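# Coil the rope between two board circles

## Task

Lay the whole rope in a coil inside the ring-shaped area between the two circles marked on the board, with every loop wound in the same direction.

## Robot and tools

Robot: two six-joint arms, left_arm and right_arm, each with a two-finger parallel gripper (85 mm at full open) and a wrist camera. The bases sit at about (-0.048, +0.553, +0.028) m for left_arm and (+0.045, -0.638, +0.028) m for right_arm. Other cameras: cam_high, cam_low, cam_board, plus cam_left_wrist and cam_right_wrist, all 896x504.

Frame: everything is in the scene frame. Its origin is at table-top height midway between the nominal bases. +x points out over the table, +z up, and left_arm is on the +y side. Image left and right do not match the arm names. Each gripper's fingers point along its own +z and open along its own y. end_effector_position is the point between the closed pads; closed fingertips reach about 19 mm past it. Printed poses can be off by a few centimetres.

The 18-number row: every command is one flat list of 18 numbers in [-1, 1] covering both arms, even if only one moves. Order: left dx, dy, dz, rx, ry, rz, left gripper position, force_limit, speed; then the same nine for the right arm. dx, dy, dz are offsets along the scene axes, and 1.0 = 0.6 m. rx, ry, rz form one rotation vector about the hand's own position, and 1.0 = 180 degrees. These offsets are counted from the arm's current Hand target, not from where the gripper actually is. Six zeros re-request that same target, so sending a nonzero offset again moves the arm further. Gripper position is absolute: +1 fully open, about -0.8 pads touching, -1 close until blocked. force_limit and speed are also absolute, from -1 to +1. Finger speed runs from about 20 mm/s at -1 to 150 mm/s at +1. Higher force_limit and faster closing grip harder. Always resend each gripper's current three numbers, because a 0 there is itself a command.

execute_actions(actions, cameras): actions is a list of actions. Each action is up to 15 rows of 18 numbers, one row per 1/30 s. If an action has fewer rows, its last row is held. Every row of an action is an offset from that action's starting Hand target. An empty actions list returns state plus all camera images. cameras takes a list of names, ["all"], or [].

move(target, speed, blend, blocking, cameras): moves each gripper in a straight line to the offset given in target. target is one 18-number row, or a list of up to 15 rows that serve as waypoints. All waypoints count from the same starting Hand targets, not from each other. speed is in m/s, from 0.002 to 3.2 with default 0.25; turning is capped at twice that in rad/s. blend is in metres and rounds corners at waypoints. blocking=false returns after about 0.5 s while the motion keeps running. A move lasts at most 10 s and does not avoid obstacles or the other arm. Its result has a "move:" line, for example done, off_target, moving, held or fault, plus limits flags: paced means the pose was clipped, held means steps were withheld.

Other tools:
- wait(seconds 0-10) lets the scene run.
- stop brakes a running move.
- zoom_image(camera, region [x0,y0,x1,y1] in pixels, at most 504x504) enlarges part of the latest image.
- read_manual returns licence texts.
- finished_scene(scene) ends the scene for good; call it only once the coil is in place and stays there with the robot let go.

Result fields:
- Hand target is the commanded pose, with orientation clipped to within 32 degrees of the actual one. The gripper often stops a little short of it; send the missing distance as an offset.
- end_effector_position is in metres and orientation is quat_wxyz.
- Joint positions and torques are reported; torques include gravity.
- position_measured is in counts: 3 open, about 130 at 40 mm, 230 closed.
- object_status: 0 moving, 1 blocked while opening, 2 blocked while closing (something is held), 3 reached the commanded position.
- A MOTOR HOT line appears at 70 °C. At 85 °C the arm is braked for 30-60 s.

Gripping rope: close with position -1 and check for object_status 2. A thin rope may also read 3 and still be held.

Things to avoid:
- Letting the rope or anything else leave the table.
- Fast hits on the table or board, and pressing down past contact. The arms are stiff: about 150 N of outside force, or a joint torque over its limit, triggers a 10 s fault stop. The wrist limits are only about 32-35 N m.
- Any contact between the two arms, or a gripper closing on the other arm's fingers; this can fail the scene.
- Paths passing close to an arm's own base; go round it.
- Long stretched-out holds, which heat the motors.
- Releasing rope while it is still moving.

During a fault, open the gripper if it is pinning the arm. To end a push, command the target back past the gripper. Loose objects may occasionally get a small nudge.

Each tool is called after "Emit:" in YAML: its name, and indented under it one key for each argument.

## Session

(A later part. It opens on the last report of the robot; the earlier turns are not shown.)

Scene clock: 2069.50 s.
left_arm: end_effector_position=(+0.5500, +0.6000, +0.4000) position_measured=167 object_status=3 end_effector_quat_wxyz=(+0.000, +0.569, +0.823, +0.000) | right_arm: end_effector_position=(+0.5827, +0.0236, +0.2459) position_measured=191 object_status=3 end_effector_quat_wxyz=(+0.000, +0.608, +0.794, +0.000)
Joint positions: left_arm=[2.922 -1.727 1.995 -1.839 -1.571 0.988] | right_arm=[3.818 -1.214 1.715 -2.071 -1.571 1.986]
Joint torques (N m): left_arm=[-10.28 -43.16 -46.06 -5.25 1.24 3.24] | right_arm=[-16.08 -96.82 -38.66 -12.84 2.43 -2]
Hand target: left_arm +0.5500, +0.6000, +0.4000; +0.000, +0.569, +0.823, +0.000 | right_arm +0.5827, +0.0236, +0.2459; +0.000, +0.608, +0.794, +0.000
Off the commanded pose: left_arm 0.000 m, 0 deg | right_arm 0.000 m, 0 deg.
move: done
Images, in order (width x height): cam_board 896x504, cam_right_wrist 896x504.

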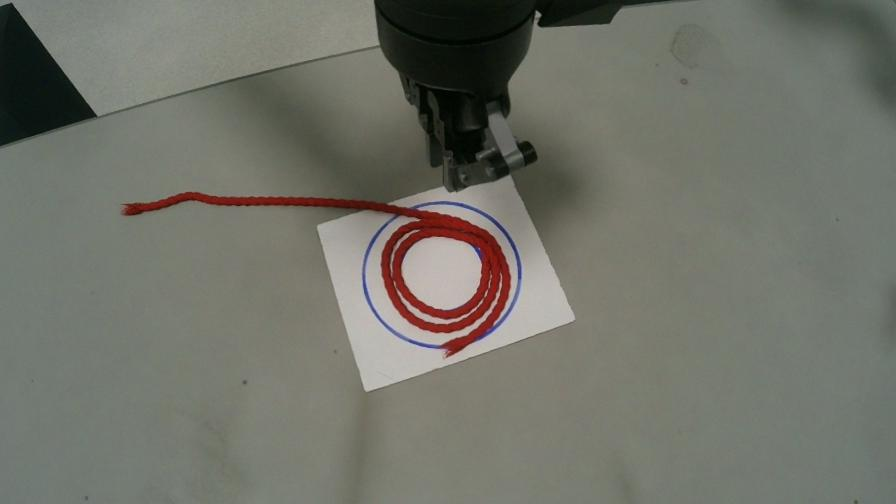

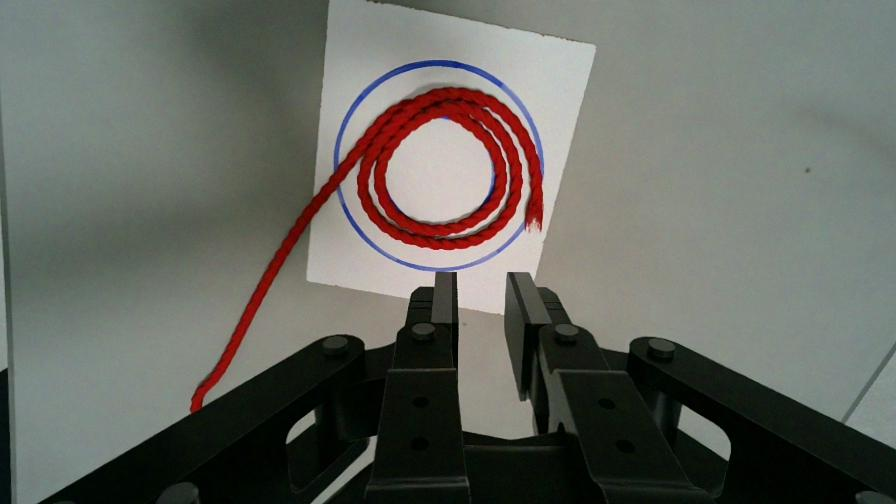

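Emit:
move:
  target:
    - [0,0,0,0,0,0,-0.3,-1,0,0.1355,0.0177,-0.25,0,0,0.4611,-1,-1,0]
    - [0,0,0,0,0,0,-0.3,-1,0,0.1355,0.0177,-0.3617,0,0,0.4611,-1,-1,0]
    - [0,0,0,0,0,0,-0.3,-1,0,0.1,0.0127,-0.3617,0,0,0.4611,-1,-1,0]
    - [0,0,0,0,0,0,-0.3,-1,0,0.105,0.0134,-0.3617,0,0,0.4611,-1,-1,0]
    - [0,0,0,0,0,0,-0.3,-1,0,0.105,0.0134,-0.25,0,0,0.4611,-1,-1,0]
  speed: [0.4,0.12,0.05,0.05,0.12]
  cameras: ["cam_right_wrist"]

Scene clock: 2080.77 s.
left_arm: end_effector_position=(+0.5500, +0.6000, +0.4000) position_measured=167 object_status=3 end_effector_quat_wxyz=(+0.000, +0.569, +0.823, +0.000) | right_arm: end_effector_position=(+0.6457, +0.0316, +0.0958) position_measured=232 object_status=3 end_effector_quat_wxyz=(+0.000, -0.071, +0.997, +0.000)
Joint positions: left_arm=[2.922 -1.727 1.995 -1.839 -1.571 0.988] | right_arm=[3.78 -1.01 1.711 -2.273 -1.571 0.499]
Joint torques (N m): left_arm=[-8.72 -44.13 -45.65 -5.14 0.77 3.04] | right_arm=[-16.55 -112.18 -49.92 -0.29 1.61 -1.2]
Hand target: left_arm +0.5500, +0.6000, +0.4000; +0.000, +0.569, +0.823, +0.000 | right_arm +0.6457, +0.0316, +0.0959; +0.000, -0.071, +0.997, +0.000
Off the commanded pose: left_arm 0.000 m, 0 deg | right_arm 0.000 m, 0 deg.
move: done
Images, in order (width x height): cam_right_wrist 896x504.

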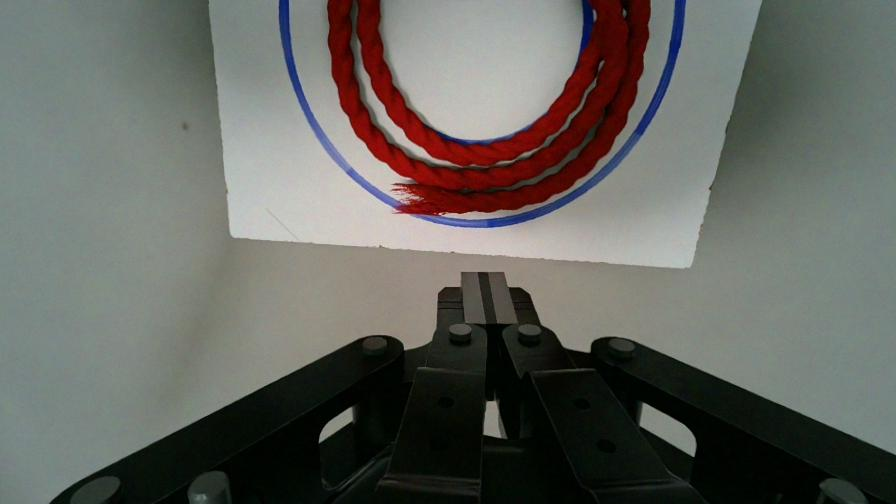

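Emit:
move:
  target:
    - [0,0,0,0,0,0,-0.3,-1,0,-0.16,-0.22,0.17,0,0,0.2,-0.3,-1,0]
    - [0,0,0,0,0,0,-0.3,-1,0,-0.4095,-0.511,-0.06,0,0,0.4556,-0.3,-1,0]
  speed: 0.35
  blend: 0.03
  cameras: ["cam_right_wrist"]

Scene clock: 2091.50 s.
left_arm: end_effector_position=(+0.5500, +0.6000, +0.4000) position_measured=167 object_status=3 end_effector_quat_wxyz=(+0.000, +0.569, +0.823, +0.000) | right_arm: end_effector_position=(+0.4000, -0.2750, +0.0600) position_measured=167 object_status=3 end_effector_quat_wxyz=(+0.000, +0.708, -0.706, +0.000)
Joint positions: left_arm=[2.922 -1.727 1.995 -1.839 -1.571 0.988] | right_arm=[3.578 -1.454 2.501 -2.618 -1.57 -1.134]
Joint torques (N m): left_arm=[-9.83 -42.58 -45.97 -5.11 0.87 3.55] | right_arm=[-16.84 -56.21 -20.65 -13.91 2.5 -2.24]
Hand target: left_arm +0.5500, +0.6000, +0.4000; +0.000, +0.569, +0.823, +0.000 | right_arm +0.4000, -0.2750, +0.0599; +0.000, +0.708, -0.706, +0.000
Off the commanded pose: left_arm 0.000 m, 0 deg | right_arm 0.000 m, 0 deg.
move: done
Images, in order (width x height): cam_right_wrist 896x504.

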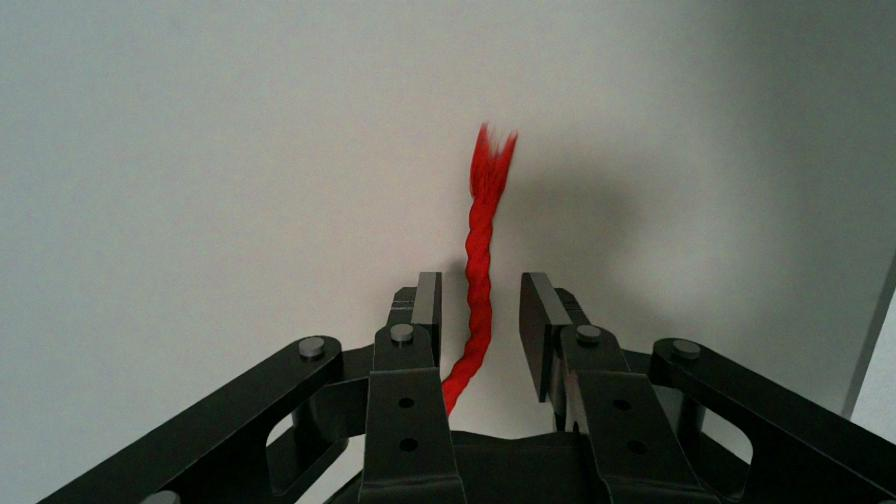

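Emit:
move:
  target:
    - [0,0,0,0,0,0,-0.3,-1,0,0,-0.0217,-0.03,0,0,0,-0.3,-1,0]
    - [0,0,0,0,0,0,-0.3,-1,0,0,-0.0217,-0.0575,0,0,0,-0.3,-1,0]
    - [0,0,0,0,0,0,-0.3,-1,0,0,-0.0217,-0.0575,0,0,0,-1,-1,-1]
  speed: 0.06

Emit:
move:
  target:
    - [0,0,0,0,0,0,-0.3,-1,0,0.0333,0.1133,0.1575,0,0,0.1667,-1,-1,-1]
    - [0,0,0,0,0,0,-0.3,-1,0,0.1,0.28,0.3908,0,0,0.4167,-1,-1,-1]
    - [0,0,0,0,0,0,-0.3,-1,0,0.1667,0.4467,0.5408,0,0,0.6389,-1,-1,-1]
  speed: [0.12,0.15,0.12]
  blend: 0.01
  cameras: ["cam_board"]

Emit:
zoom_image:
  camera: "cam_board"
  region: [340, 170, 550, 380]

Scene clock: 2097.27 s.
left_arm: end_effector_position=(+0.5500, +0.6000, +0.4000) position_measured=167 object_status=3 end_effector_quat_wxyz=(+0.000, +0.569, +0.823, +0.000) | right_arm: end_effector_position=(+0.4000, -0.2880, +0.0254) position_measured=213 object_status=0 end_effector_quat_wxyz=(+0.000, +0.708, -0.706, +0.000)
Joint positions: left_arm=[2.922 -1.727 1.995 -1.839 -1.571 0.988] | right_arm=[3.553 -1.381 2.535 -2.725 -1.57 -1.159]
Joint torques (N m): left_arm=[-9.48 -41.19 -45.71 -4.79 1.01 3.04] | right_arm=[22.29 -21.24 -16.36 -13.31 2.37 0.37]
Hand target: left_arm +0.5500, +0.6000, +0.4000; +0.000, +0.569, +0.823, +0.000 | right_arm +0.4000, -0.2880, +0.0254; +0.000, +0.708, -0.706, +0.000
Off the commanded pose: left_arm 0.000 m, 0 deg | right_arm 0.000 m, 0 deg.
move: done

Scene clock: 2105.47 s.
left_arm: end_effector_position=(+0.5500, +0.6000, +0.4000) position_measured=167 object_status=3 end_effector_quat_wxyz=(+0.000, +0.569, +0.823, +0.000) | right_arm: end_effector_position=(+0.5000, -0.0200, +0.3499) position_measured=213 object_status=2 end_effector_quat_wxyz=(+0.000, +0.976, +0.217, +0.000)
Joint positions: left_arm=[2.922 -1.727 1.995 -1.839 -1.571 0.988] | right_arm=[3.842 -1.417 1.778 -1.931 -1.571 -2.877]
Joint torques (N m): left_arm=[-9.47 -44.4 -45.3 -5.04 1.55 3.35] | right_arm=[31.42 -43.75 -58.33 -0.44 2.48 -1.76]
Hand target: left_arm +0.5500, +0.6000, +0.4000; +0.000, +0.569, +0.823, +0.000 | right_arm +0.5000, -0.0200, +0.3499; +0.000, +0.976, +0.218, +0.000
Off the commanded pose: left_arm 0.000 m, 0 deg | right_arm 0.000 m, 0 deg.
move: done
Images, in order (width x height): cam_board 896x504.

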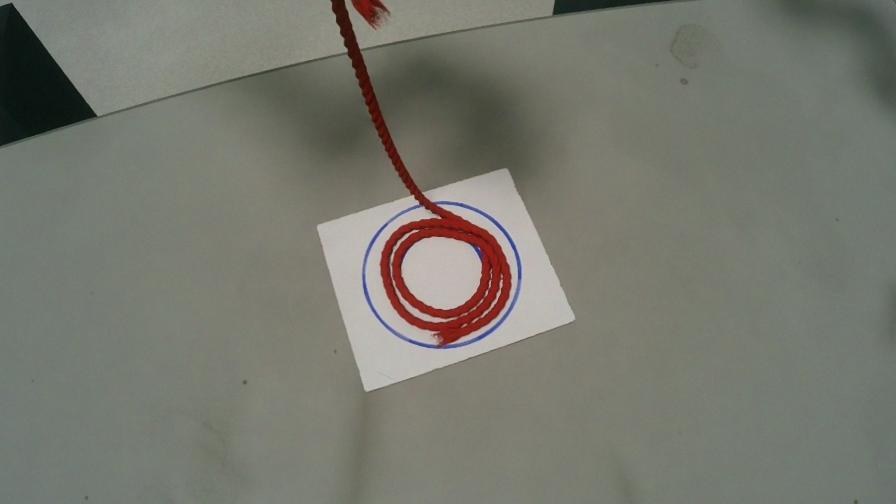

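Scaled by 2.400 from the camera's 896x504 image, which has a finer 1280x720 frame.

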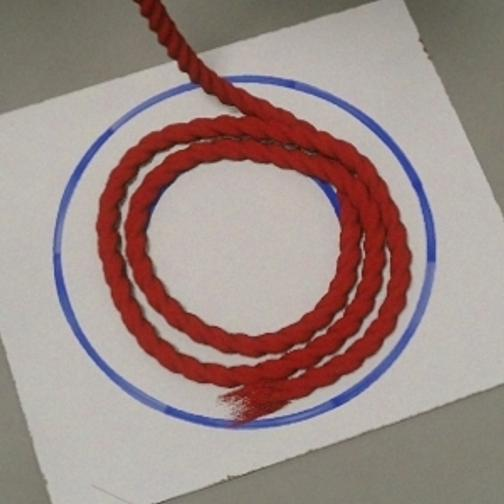

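Emit:
move:
  target:
    - [0,0,0,0,0,0,-0.3,-1,0,0.023,0.054,0.0017,0,0,0.0611,-1,-1,-1]
    - [0,0,0,0,0,0,-0.3,-1,0,0.0348,0.0255,-0.0383,0,0,0.1222,-1,-1,-1]
    - [0,0,0,0,0,0,-0.3,-1,0,0.0638,0.0015,-0.0883,0,0,0.1989,-1,-1,-1]
  speed: [0.1,0.05,0.05]
  blend: 0.005
  cameras: ["cam_board"]

Emit:
zoom_image:
  camera: "cam_board"
  region: [340, 170, 550, 380]

Scene clock: 2116.63 s.
left_arm: end_effector_position=(+0.5500, +0.6000, +0.4000) position_measured=167 object_status=3 end_effector_quat_wxyz=(+0.000, +0.569, +0.823, +0.000) | right_arm: end_effector_position=(+0.5383, -0.0191, +0.2970) position_measured=213 object_status=2 end_effector_quat_wxyz=(+0.000, +0.862, +0.507, +0.000)
Joint positions: left_arm=[2.922 -1.727 1.995 -1.839 -1.571 0.988] | right_arm=[3.811 -1.345 1.79 -2.016 -1.571 -3.533]
Joint torques (N m): left_arm=[-7.24 -41.22 -46 -5.33 1.08 2.95] | right_arm=[-17.34 -48.44 -40.93 -14.31 1.89 -1.63]
Hand target: left_arm +0.5500, +0.6000, +0.4000; +0.000, +0.569, +0.823, +0.000 | right_arm +0.5383, -0.0191, +0.2969; +0.000, +0.862, +0.507, +0.000
Off the commanded pose: left_arm 0.000 m, 0 deg | right_arm 0.000 m, 0 deg.
move: done
Images, in order (width x height): cam_board 896x504.

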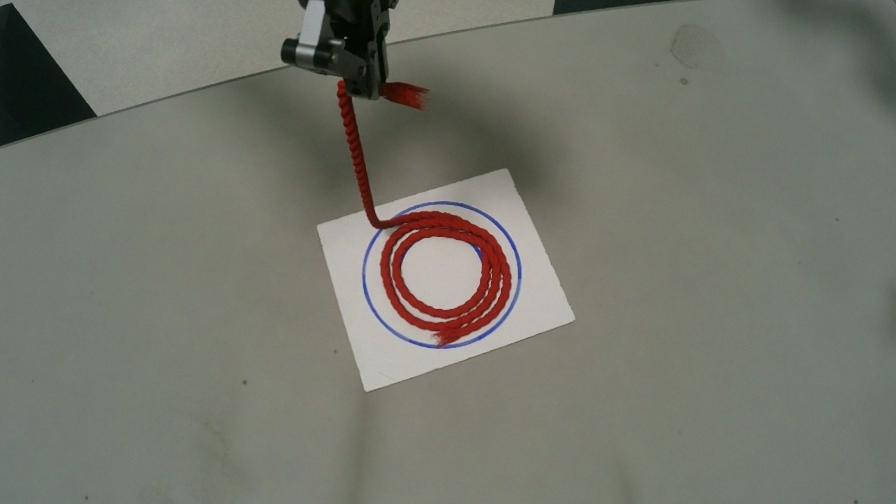

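Scaled by 2.400 from the camera's 896x504 image, which has a finer 1280x720 frame.

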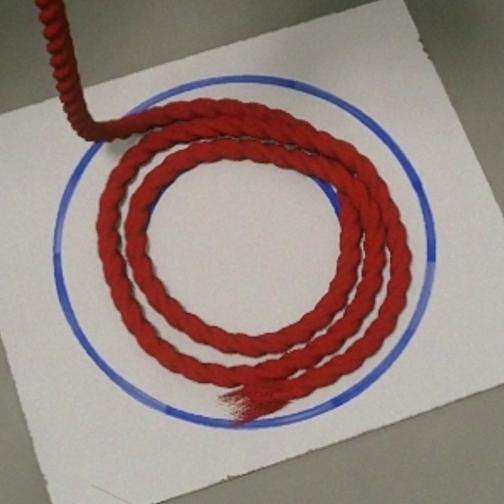

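Emit:
move:
  target:
    - [0,0,0,0,0,0,-0.3,-1,0,-0.0087,0.0223,0.0683,0,0,-0.0489,-1,-1,-1]
    - [0,0,0,0,0,0,-0.3,-1,0,0.0047,0.0078,0.035,0,0,0,-1,-1,-1]
  speed: 0.05
  cameras: ["cam_board"]

Emit:
zoom_image:
  camera: "cam_board"
  region: [340, 170, 550, 380]

Scene clock: 2124.00 s.
left_arm: end_effector_position=(+0.5500, +0.6000, +0.4000) position_measured=167 object_status=3 end_effector_quat_wxyz=(+0.000, +0.569, +0.823, +0.000) | right_arm: end_effector_position=(+0.5411, -0.0144, +0.3180) position_measured=213 object_status=2 end_effector_quat_wxyz=(+0.000, +0.862, +0.507, +0.000)
Joint positions: left_arm=[2.922 -1.727 1.995 -1.839 -1.571 0.988] | right_arm=[3.814 -1.351 1.757 -1.977 -1.571 -3.531]
Joint torques (N m): left_arm=[-9.78 -44.08 -45.78 -4.71 1.33 3.23] | right_arm=[-16.97 -49.66 -41.4 -14.25 1.9 -1.98]
Hand target: left_arm +0.5500, +0.6000, +0.4000; +0.000, +0.569, +0.823, +0.000 | right_arm +0.5411, -0.0144, +0.3179; +0.000, +0.862, +0.507, +0.000
Off the commanded pose: left_arm 0.000 m, 0 deg | right_arm 0.000 m, 0 deg.
move: done
Images, in order (width x height): cam_board 896x504.

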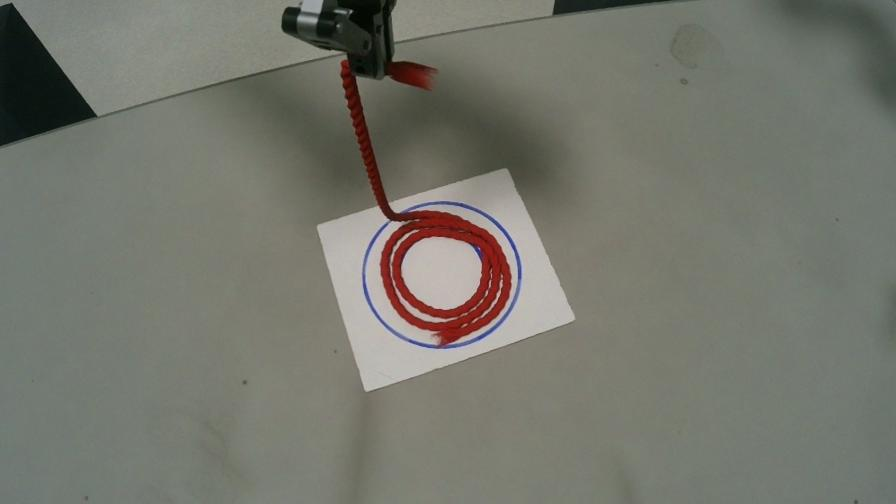

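Scaled by 2.400 from the camera's 896x504 image, which has a finer 1280x720 frame.

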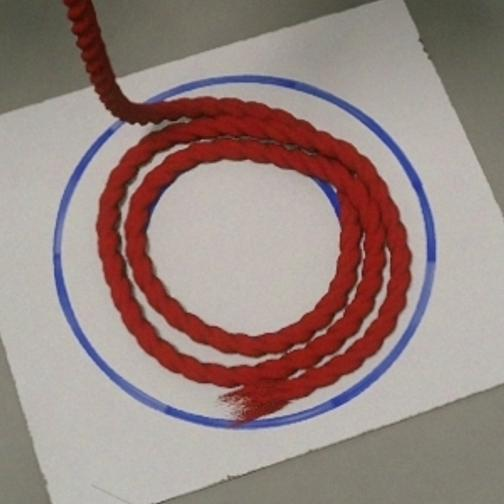

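Emit:
move:
  target:
    - [0,0,0,0,0,0,-0.3,-1,0,0.024,-0.006,-0.012,0,0,0.03,-1,-1,-1]
    - [0,0,0,0,0,0,-0.3,-1,0,0.0483,-0.0015,-0.03,0,0,0.0622,-1,-1,-1]
  speed: 0.05
  blend: 0.005
  cameras: ["cam_board"]

Emit:
zoom_image:
  camera: "cam_board"
  region: [340, 170, 550, 380]

Scene clock: 2128.73 s.
left_arm: end_effector_position=(+0.5500, +0.6000, +0.4000) position_measured=167 object_status=3 end_effector_quat_wxyz=(+0.000, +0.569, +0.823, +0.000) | right_arm: end_effector_position=(+0.5701, -0.0153, +0.3000) position_measured=213 object_status=2 end_effector_quat_wxyz=(+0.000, +0.808, +0.589, +0.000)
Joint positions: left_arm=[2.922 -1.727 1.995 -1.839 -1.571 0.988] | right_arm=[3.79 -1.312 1.741 -2 -1.571 -3.749]
Joint torques (N m): left_arm=[-9.12 -43.85 -46.04 -5.05 1 3.15] | right_arm=[-17.43 -52.64 -57.19 -14.24 1.44 -2.19]
Hand target: left_arm +0.5500, +0.6000, +0.4000; +0.000, +0.569, +0.823, +0.000 | right_arm +0.5701, -0.0153, +0.2999; +0.000, +0.808, +0.589, +0.000
Off the commanded pose: left_arm 0.000 m, 0 deg | right_arm 0.000 m, 0 deg.
move: done
Images, in order (width x height): cam_board 896x504.

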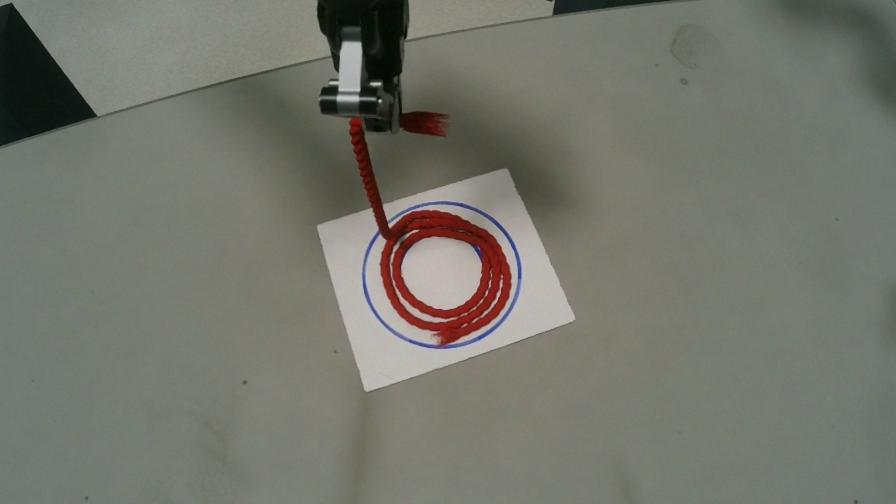

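Scaled by 2.400 from the camera's 896x504 image, which has a finer 1280x720 frame.

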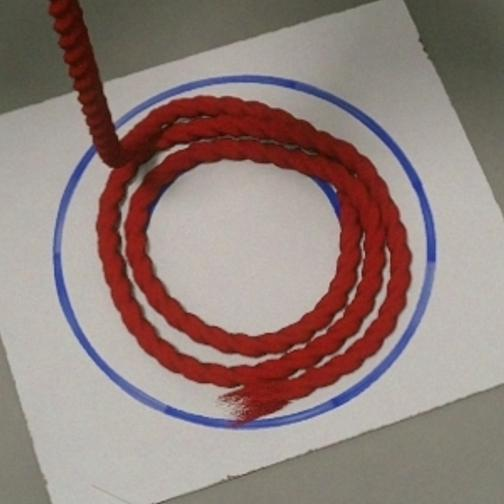

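Emit:
move:
  target:
    - [0,0,0,0,0,0,-0.3,-1,0,0.0203,-0.0063,-0.0183,0,0,0.033,-1,-1,-1]
    - [0,0,0,0,0,0,-0.3,-1,0,0.0357,0.0072,-0.0367,0,0,0.0667,-1,-1,-1]
  speed: 0.05
  blend: 0.005
  cameras: ["cam_board"]

Emit:
zoom_image:
  camera: "cam_board"
  region: [340, 170, 550, 380]

Scene clock: 2133.30 s.
left_arm: end_effector_position=(+0.5500, +0.6000, +0.4000) position_measured=167 object_status=3 end_effector_quat_wxyz=(+0.000, +0.569, +0.823, +0.000) | right_arm: end_effector_position=(+0.5915, -0.0110, +0.2780) position_measured=213 object_status=2 end_effector_quat_wxyz=(+0.000, +0.742, +0.670, +0.000)
Joint positions: left_arm=[2.922 -1.727 1.995 -1.839 -1.571 0.988] | right_arm=[3.778 -1.27 1.729 -2.029 -1.571 -3.971]
Joint torques (N m): left_arm=[-10.25 -42.9 -45.51 -4.77 0.62 3.42] | right_arm=[31.29 -55.74 -56.21 -14.18 1.16 -2.37]
Hand target: left_arm +0.5500, +0.6000, +0.4000; +0.000, +0.569, +0.823, +0.000 | right_arm +0.5915, -0.0110, +0.2779; +0.000, +0.742, +0.670, +0.000
Off the commanded pose: left_arm 0.000 m, 0 deg | right_arm 0.000 m, 0 deg.
move: done
Images, in order (width x height): cam_board 896x504.

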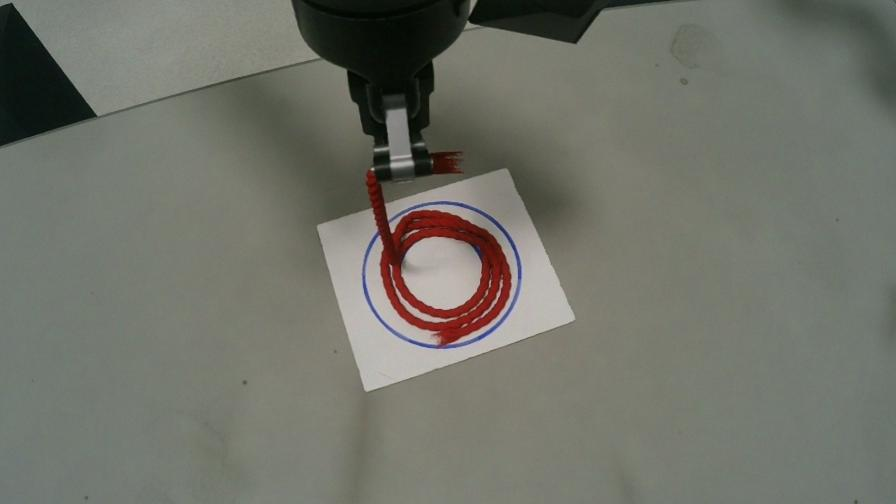

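Scaled by 2.400 from the camera's 896x504 image, which has a finer 1280x720 frame.

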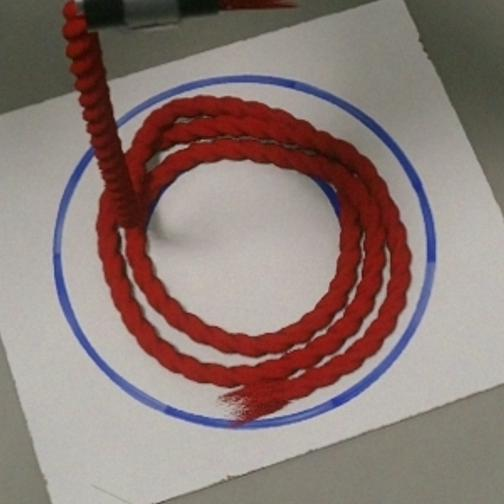

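Emit:
move:
  target:
    - [0,0,0,0,0,0,-0.3,-1,0,-0.0585,-0.0283,0.045,0,0,-0.0889,-1,-1,-1]
    - [0,0,0,0,0,0,-0.3,-1,0,-0.0268,-0.0207,0.0233,0,0,-0.0444,-1,-1,-1]
  speed: 0.05
  cameras: ["cam_board"]

Emit:
zoom_image:
  camera: "cam_board"
  region: [340, 170, 550, 380]

Scene clock: 2140.33 s.
left_arm: end_effector_position=(+0.5500, +0.6000, +0.4000) position_measured=167 object_status=3 end_effector_quat_wxyz=(+0.000, +0.569, +0.823, +0.000) | right_arm: end_effector_position=(+0.5754, -0.0234, +0.2919) position_measured=213 object_status=2 end_effector_quat_wxyz=(+0.000, +0.787, +0.617, +0.000)
Joint positions: left_arm=[2.922 -1.727 1.995 -1.839 -1.571 0.988] | right_arm=[3.778 -1.31 1.755 -2.016 -1.571 -3.832]
Joint torques (N m): left_arm=[-9.4 -44.37 -45.48 -4.87 0.72 3.35] | right_arm=[-17.3 -52.75 -57.26 -14.1 1.37 -1.89]
Hand target: left_arm +0.5500, +0.6000, +0.4000; +0.000, +0.569, +0.823, +0.000 | right_arm +0.5754, -0.0234, +0.2919; +0.000, +0.787, +0.617, +0.000
Off the commanded pose: left_arm 0.000 m, 0 deg | right_arm 0.000 m, 0 deg.
move: done
Images, in order (width x height): cam_board 896x504.

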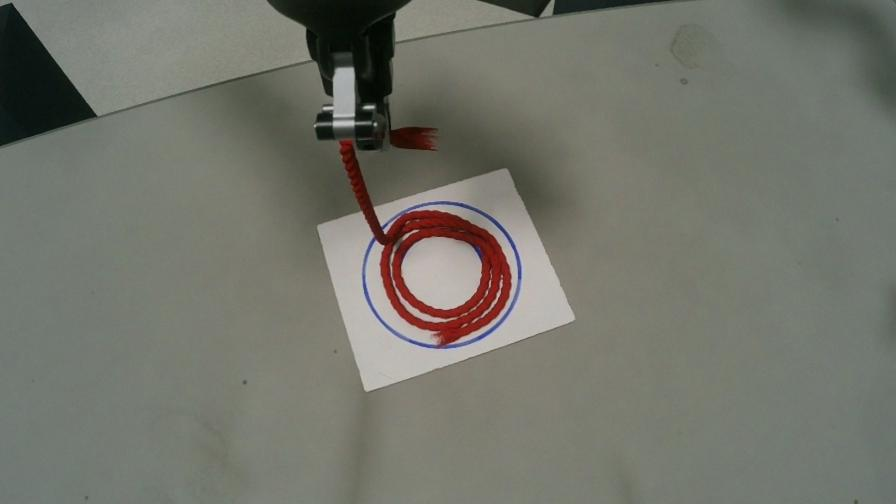

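Scaled by 2.400 from the camera's 896x504 image, which has a finer 1280x720 frame.

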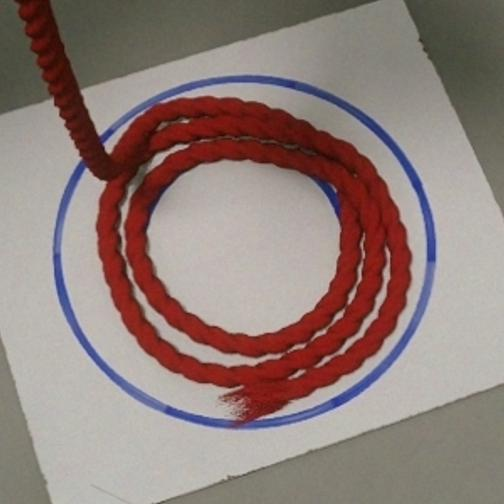

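Emit:
move:
  target:
    - [0,0,0,0,0,0,-0.3,-1,0,0.0182,-0.0065,-0.015,0,0,0.0222,-1,-1,-1]
    - [0,0,0,0,0,0,-0.3,-1,0,0.0327,0.004,-0.0283,0,0,0.05,-1,-1,-1]
  speed: 0.05
  blend: 0.005
  cameras: ["cam_board"]

Emit:
zoom_image:
  camera: "cam_board"
  region: [340, 170, 550, 380]

Scene clock: 2144.70 s.
left_arm: end_effector_position=(+0.5500, +0.6000, +0.4000) position_measured=167 object_status=3 end_effector_quat_wxyz=(+0.000, +0.569, +0.823, +0.000) | right_arm: end_effector_position=(+0.5950, -0.0210, +0.2749) position_measured=213 object_status=2 end_effector_quat_wxyz=(+0.000, +0.737, +0.676, +0.000)
Joint positions: left_arm=[2.922 -1.727 1.995 -1.839 -1.571 0.988] | right_arm=[3.766 -1.275 1.742 -2.037 -1.571 -4.001]
Joint torques (N m): left_arm=[-9.67 -43.95 -45.28 -4.8 0.99 3.19] | right_arm=[-17.91 -55.37 -56.4 -14.15 1.22 -2.11]
Hand target: left_arm +0.5500, +0.6000, +0.4000; +0.000, +0.569, +0.823, +0.000 | right_arm +0.5950, -0.0210, +0.2749; +0.000, +0.736, +0.676, +0.000
Off the commanded pose: left_arm 0.000 m, 0 deg | right_arm 0.000 m, 0 deg.
move: done
Images, in order (width x height): cam_board 896x504.

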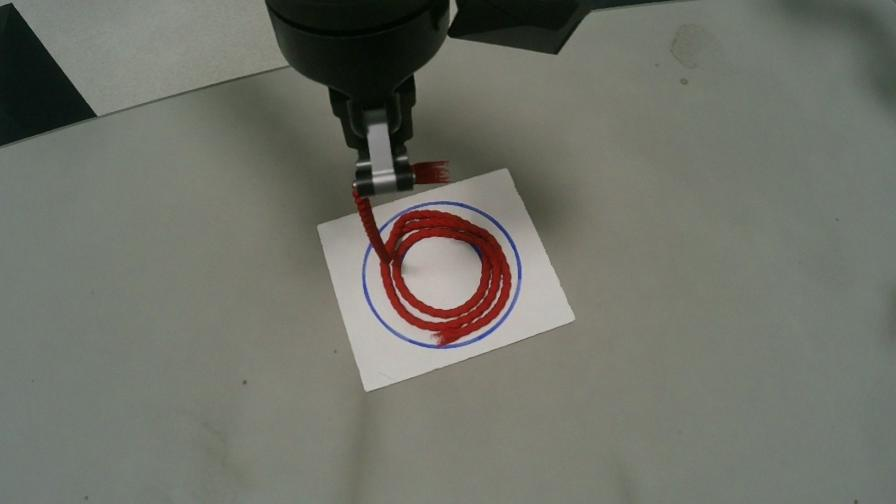

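Scaled by 2.400 from the camera's 896x504 image, which has a finer 1280x720 frame.

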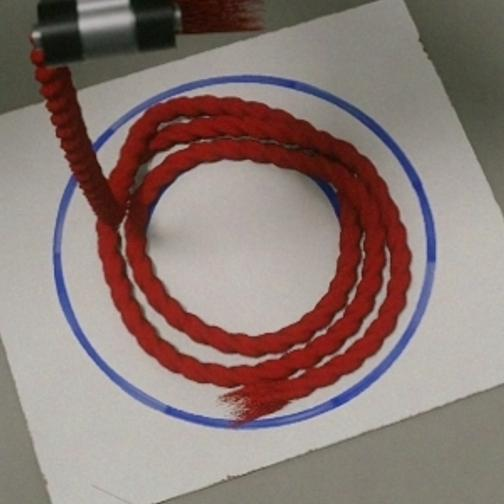

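Emit:
move:
  target:
    - [0,0,0,0,0,0,-0.3,-1,0,-0.0333,-0.0317,0.0417,0,0,-0.05,-1,-1,-1]
    - [0,0,0,0,0,0,-0.3,-1,0,-0.084,-0.0192,0.0517,0,0,-0.1333,-1,-1,-1]
    - [0,0,0,0,0,0,-0.3,-1,0,-0.0567,-0.0218,0.0167,0,0,-0.0889,-1,-1,-1]
  speed: [0.06,0.06,0.05]
  blend: 0.005
  cameras: ["cam_board"]

Emit:
zoom_image:
  camera: "cam_board"
  region: [340, 170, 550, 380]

Scene clock: 2154.03 s.
left_arm: end_effector_position=(+0.5500, +0.6000, +0.4000) position_measured=167 object_status=3 end_effector_quat_wxyz=(+0.000, +0.569, +0.823, +0.000) | right_arm: end_effector_position=(+0.5610, -0.0341, +0.2850) position_measured=213 object_status=2 end_effector_quat_wxyz=(+0.000, +0.823, +0.567, +0.000)
Joint positions: left_arm=[2.922 -1.727 1.995 -1.839 -1.571 0.988] | right_arm=[3.778 -1.332 1.797 -2.035 -1.571 -3.71]
Joint torques (N m): left_arm=[-9.27 -43.99 -45.41 -4.78 0.99 3.28] | right_arm=[-16.55 -50.93 -40.09 -14.29 1.87 -2.05]
Hand target: left_arm +0.5500, +0.6000, +0.4000; +0.000, +0.569, +0.823, +0.000 | right_arm +0.5610, -0.0341, +0.2849; +0.000, +0.823, +0.567, +0.000
Off the commanded pose: left_arm 0.000 m, 0 deg | right_arm 0.000 m, 0 deg.
move: done
Images, in order (width x height): cam_board 896x504.

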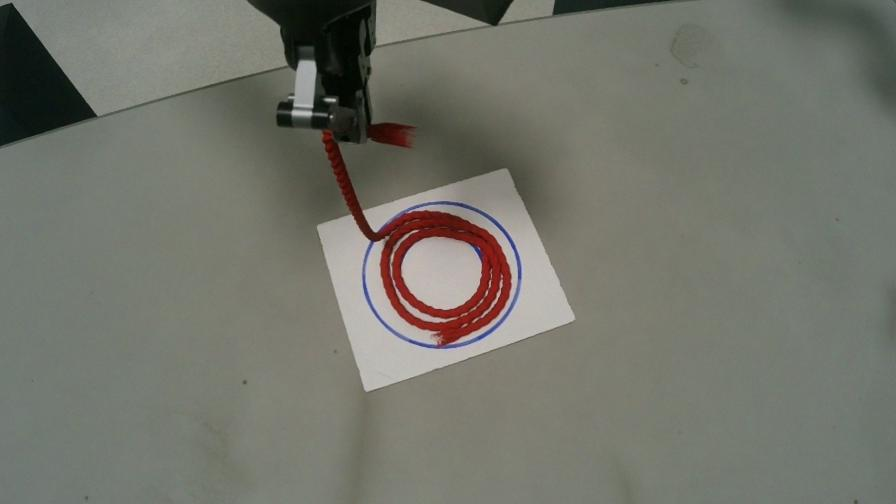

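Scaled by 2.400 from the camera's 896x504 image, which has a finer 1280x720 frame.

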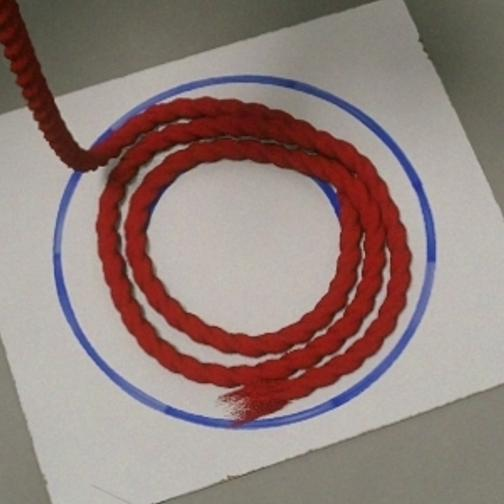

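Emit:
move:
  target:
    - [0,0,0,0,0,0,-0.3,-1,0,0.0363,0.0115,-0.0417,0,0,0.0611,-1,-1,-1]
    - [0,0,0,0,0,0,-0.3,-1,0,0.0663,0.0325,-0.0817,0,0,0.1222,-1,-1,-1]
  speed: 0.05
  blend: 0.005
  cameras: ["cam_board"]

Emit:
zoom_image:
  camera: "cam_board"
  region: [340, 170, 550, 380]

Scene clock: 2159.80 s.
left_arm: end_effector_position=(+0.5500, +0.6000, +0.4000) position_measured=167 object_status=3 end_effector_quat_wxyz=(+0.000, +0.569, +0.823, +0.000) | right_arm: end_effector_position=(+0.6008, -0.0146, +0.2360) position_measured=213 object_status=2 end_effector_quat_wxyz=(+0.000, +0.700, +0.714, +0.000)
Joint positions: left_arm=[2.922 -1.727 1.995 -1.839 -1.571 0.988] | right_arm=[3.768 -1.232 1.76 -2.098 -1.571 -4.103]
Joint torques (N m): left_arm=[-8.17 -41.84 -45.5 -5.28 1.08 3.18] | right_arm=[-17.86 -57.2 -54.98 -14.23 1.12 -2.39]
Hand target: left_arm +0.5500, +0.6000, +0.4000; +0.000, +0.569, +0.823, +0.000 | right_arm +0.6008, -0.0146, +0.2359; +0.000, +0.700, +0.714, +0.000
Off the commanded pose: left_arm 0.000 m, 0 deg | right_arm 0.000 m, 0 deg.
move: done
Images, in order (width x height): cam_board 896x504.

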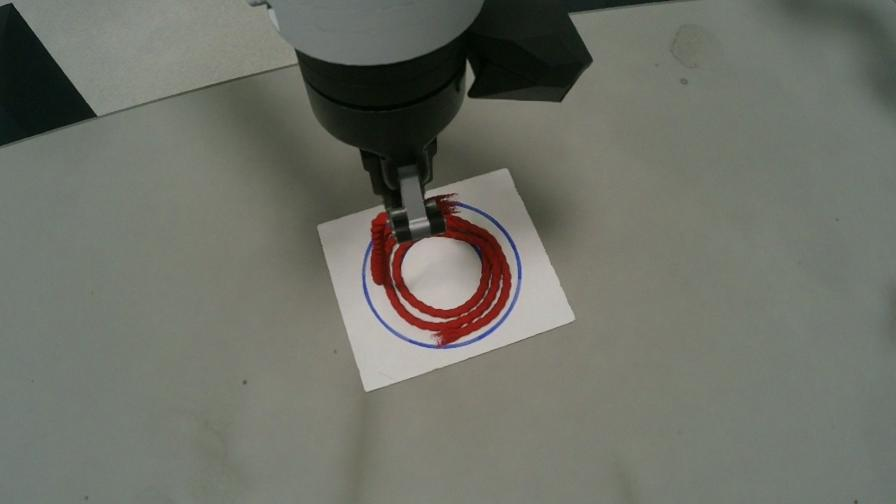

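Scaled by 2.400 from the camera's 896x504 image, which has a finer 1280x720 frame.

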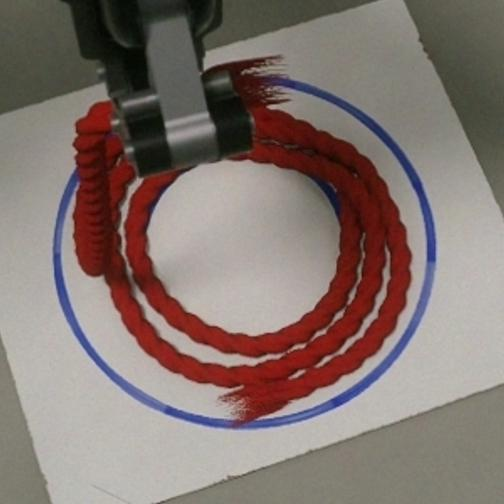

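Emit:
move:
  target:
    - [0,0,0,0,0,0,-0.3,-1,0,0.0237,0.0275,-0.04,0,0,0.0611,-1,-1,-1]
    - [0,0,0,0,0,0,-0.3,-1,0,0.0338,0.063,-0.08,0,0,0.1222,-1,-1,-1]
  speed: 0.05
  blend: 0.005
  cameras: ["cam_board"]

Emit:
zoom_image:
  camera: "cam_board"
  region: [340, 170, 550, 380]

Scene clock: 2166.43 s.
left_arm: end_effector_position=(+0.5500, +0.6000, +0.4000) position_measured=167 object_status=3 end_effector_quat_wxyz=(+0.000, +0.569, +0.823, +0.000) | right_arm: end_effector_position=(+0.6211, +0.0232, +0.1880) position_measured=213 object_status=2 end_effector_quat_wxyz=(+0.000, +0.551, +0.834, +0.000)
Joint positions: left_arm=[2.922 -1.727 1.995 -1.839 -1.571 0.988] | right_arm=[3.79 -1.13 1.708 -2.149 -1.571 -4.465]
Joint torques (N m): left_arm=[-10.72 -43.3 -44.64 -5.06 0.88 2.96] | right_arm=[31.13 -67.49 -53.4 -14.31 2.02 -2.05]
Hand target: left_arm +0.5500, +0.6000, +0.4000; +0.000, +0.569, +0.823, +0.000 | right_arm +0.6211, +0.0232, +0.1879; +0.000, +0.551, +0.835, +0.000
Off the commanded pose: left_arm 0.000 m, 0 deg | right_arm 0.000 m, 0 deg.
move: done
Images, in order (width x height): cam_board 896x504.

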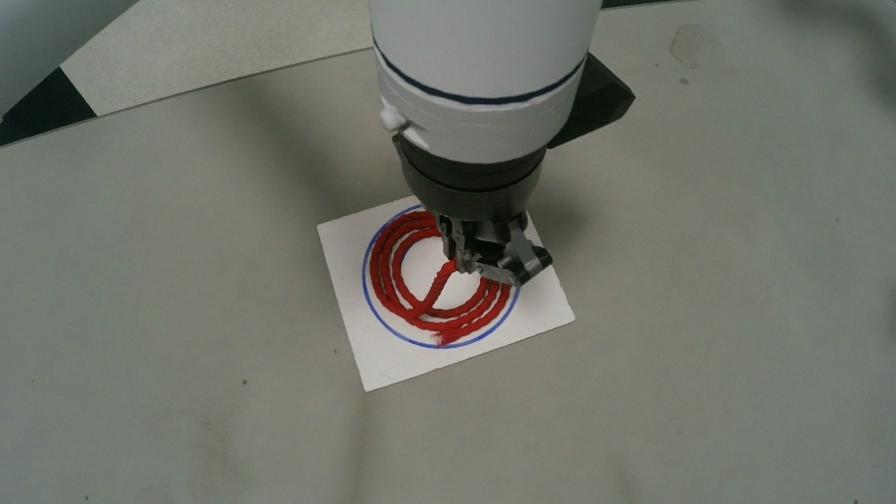

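Scaled by 2.400 from the camera's 896x504 image, which has a finer 1280x720 frame.

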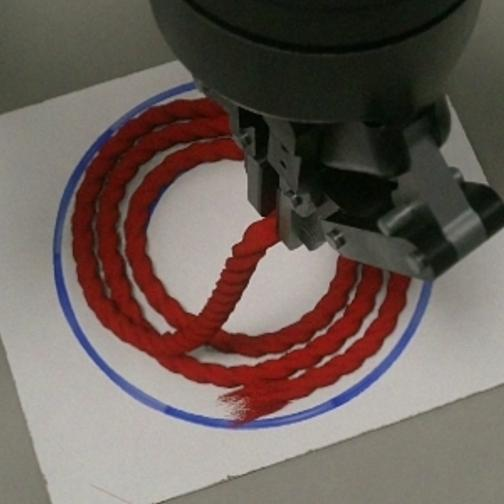

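Emit:
move:
  target:
    - [0,0,0,0,0,0,-0.3,-1,0,0.0097,-0.0027,-0.0383,0,0,0,-1,-1,-1]
    - [0,0,0,0,0,0,-0.3,-1,0,-0.0002,0.0375,-0.05,0,0,0.0667,-1,-1,-1]
  speed: 0.05
  cameras: ["cam_board", "cam_low"]

Emit:
zoom_image:
  camera: "cam_board"
  region: [340, 170, 550, 380]

Emit:
zoom_image:
  camera: "cam_low"
  region: [350, 170, 490, 270]

Scene clock: 2173.73 s.
left_arm: end_effector_position=(+0.5500, +0.6000, +0.4000) position_measured=167 object_status=3 end_effector_quat_wxyz=(+0.000, +0.569, +0.823, +0.000) | right_arm: end_effector_position=(+0.6210, +0.0457, +0.1579) position_measured=213 object_status=2 end_effector_quat_wxyz=(+0.000, +0.461, +0.887, +0.000)
Joint positions: left_arm=[2.922 -1.727 1.995 -1.839 -1.571 0.988] | right_arm=[3.81 -1.079 1.691 -2.182 -1.571 -4.654]
Joint torques (N m): left_arm=[-8.71 -43.26 -43.88 -4.93 1.11 2.99] | right_arm=[31.49 -70.07 -52.95 -0.21 1.72 -2.17]
Hand target: left_arm +0.5500, +0.6000, +0.4000; +0.000, +0.569, +0.823, +0.000 | right_arm +0.6210, +0.0457, +0.1579; +0.000, +0.461, +0.888, +0.000
Off the commanded pose: left_arm 0.000 m, 0 deg | right_arm 0.000 m, 0 deg.
move: done
Images, in order (width x height): cam_low 896x504, cam_board 896x504.

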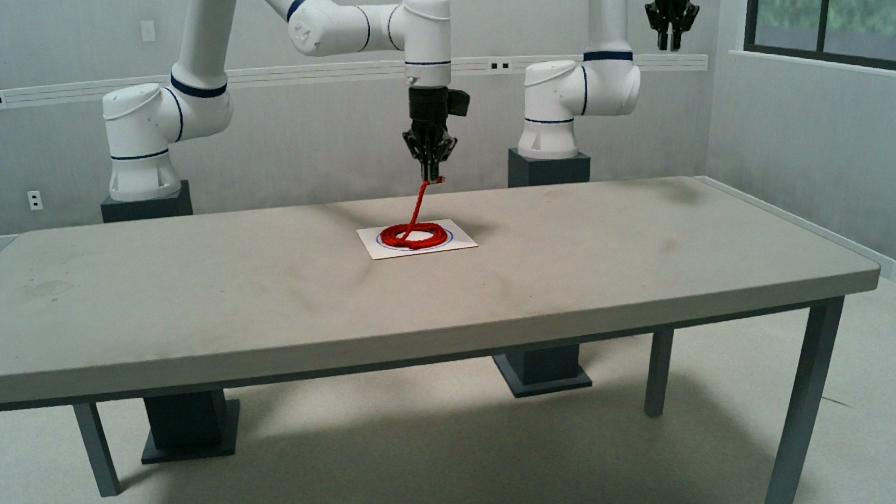

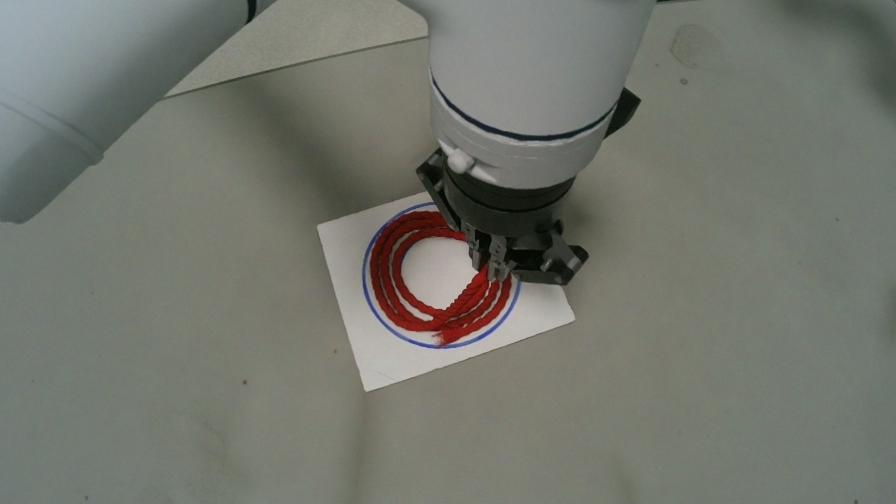

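Scaled by 2.400 from the camera's 896x504 image, which has a finer 1280x720 frame.

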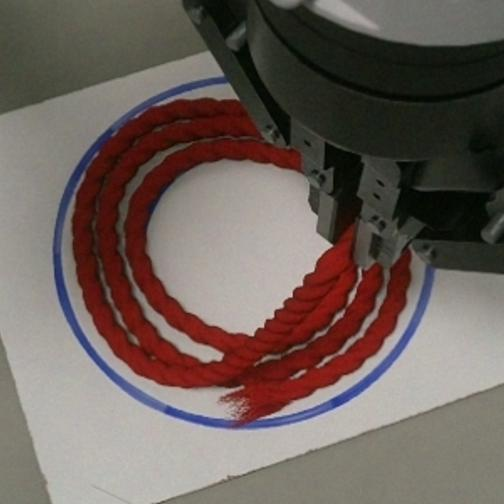

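Scaled by 3.600 from the camera's 896x504 image, which has a finer 1280x720 frame.

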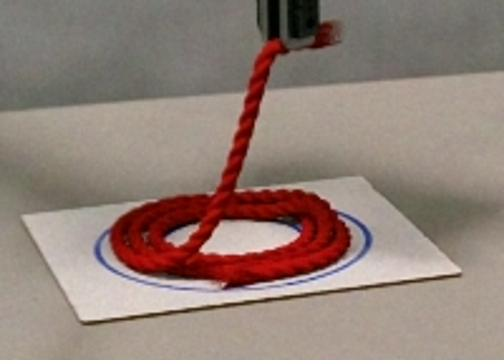

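Emit:
move:
  target:
    - [0,0,0,0,0,0,-0.3,-1,0,-0.02,0.0352,-0.05,0,0,0.0611,-1,-1,-1]
    - [0,0,0,0,0,0,-0.3,-1,0,-0.0532,0.0677,-0.0967,0,0,0.1222,-1,-1,-1]
  speed: 0.05
  blend: 0.005
  cameras: ["cam_board", "cam_low"]

Emit:
zoom_image:
  camera: "cam_board"
  region: [340, 170, 550, 380]

Emit:
zoom_image:
  camera: "cam_low"
  region: [350, 170, 490, 270]

Scene clock: 2182.43 s.
left_arm: end_effector_position=(+0.5500, +0.6000, +0.4000) position_measured=167 object_status=3 end_effector_quat_wxyz=(+0.000, +0.569, +0.823, +0.000) | right_arm: end_effector_position=(+0.5891, +0.0863, +0.0999) position_measured=213 object_status=2 end_effector_quat_wxyz=(+0.000, +0.283, +0.959, +0.000)
Joint positions: left_arm=[2.922 -1.727 1.995 -1.839 -1.571 0.988] | right_arm=[3.869 -1.006 1.695 -2.26 -1.571 -4.98]
Joint torques (N m): left_arm=[-9.83 -46.7 -45.71 -4.94 0.92 3.02] | right_arm=[30.27 -72.33 -34.21 -14.18 2.48 -1.97]
Hand target: left_arm +0.5500, +0.6000, +0.4000; +0.000, +0.569, +0.823, +0.000 | right_arm +0.5890, +0.0863, +0.0999; +0.000, +0.283, +0.959, +0.000
Off the commanded pose: left_arm 0.000 m, 0 deg | right_arm 0.000 m, 0 deg.
move: done
Images, in order (width x height): cam_low 896x504, cam_board 896x504.

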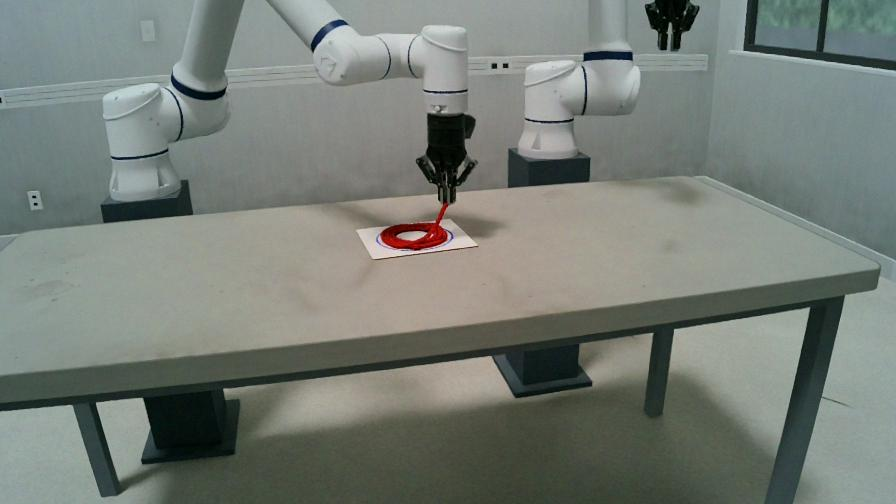

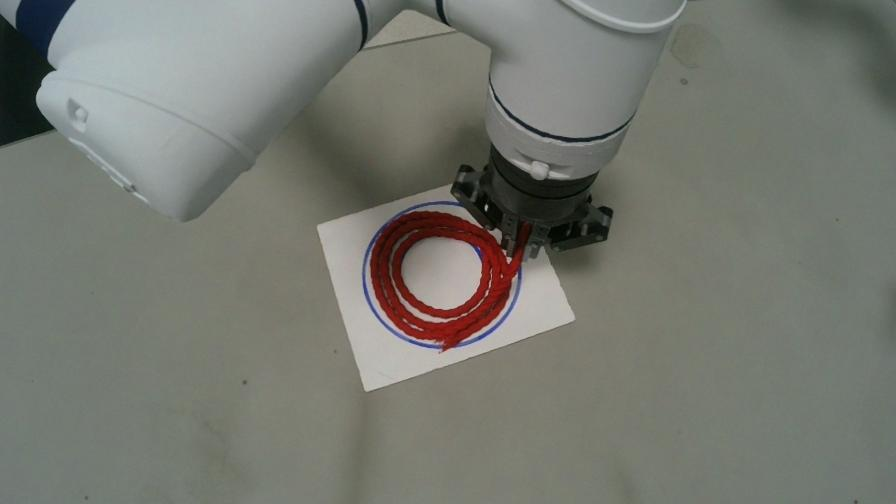

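Scaled by 2.400 from the camera's 896x504 image, which has a finer 1280x720 frame.

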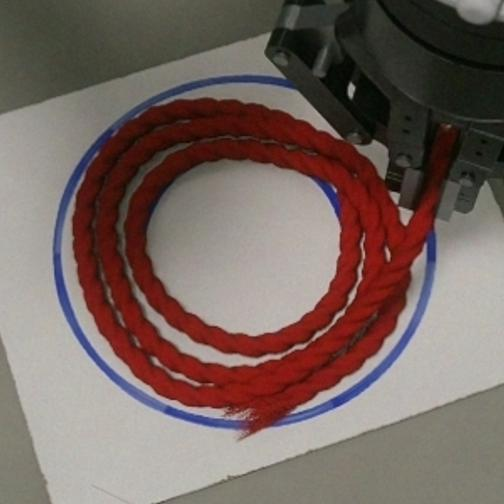

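Scaled by 3.600 from the camera's 896x504 image, which has a finer 1280x720 frame.

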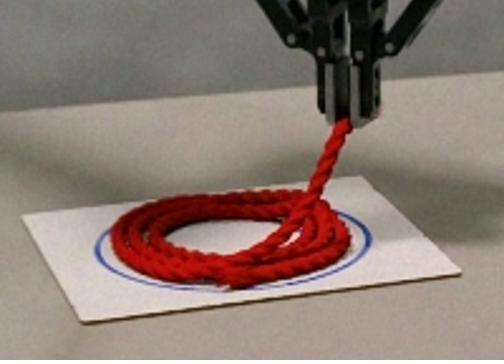

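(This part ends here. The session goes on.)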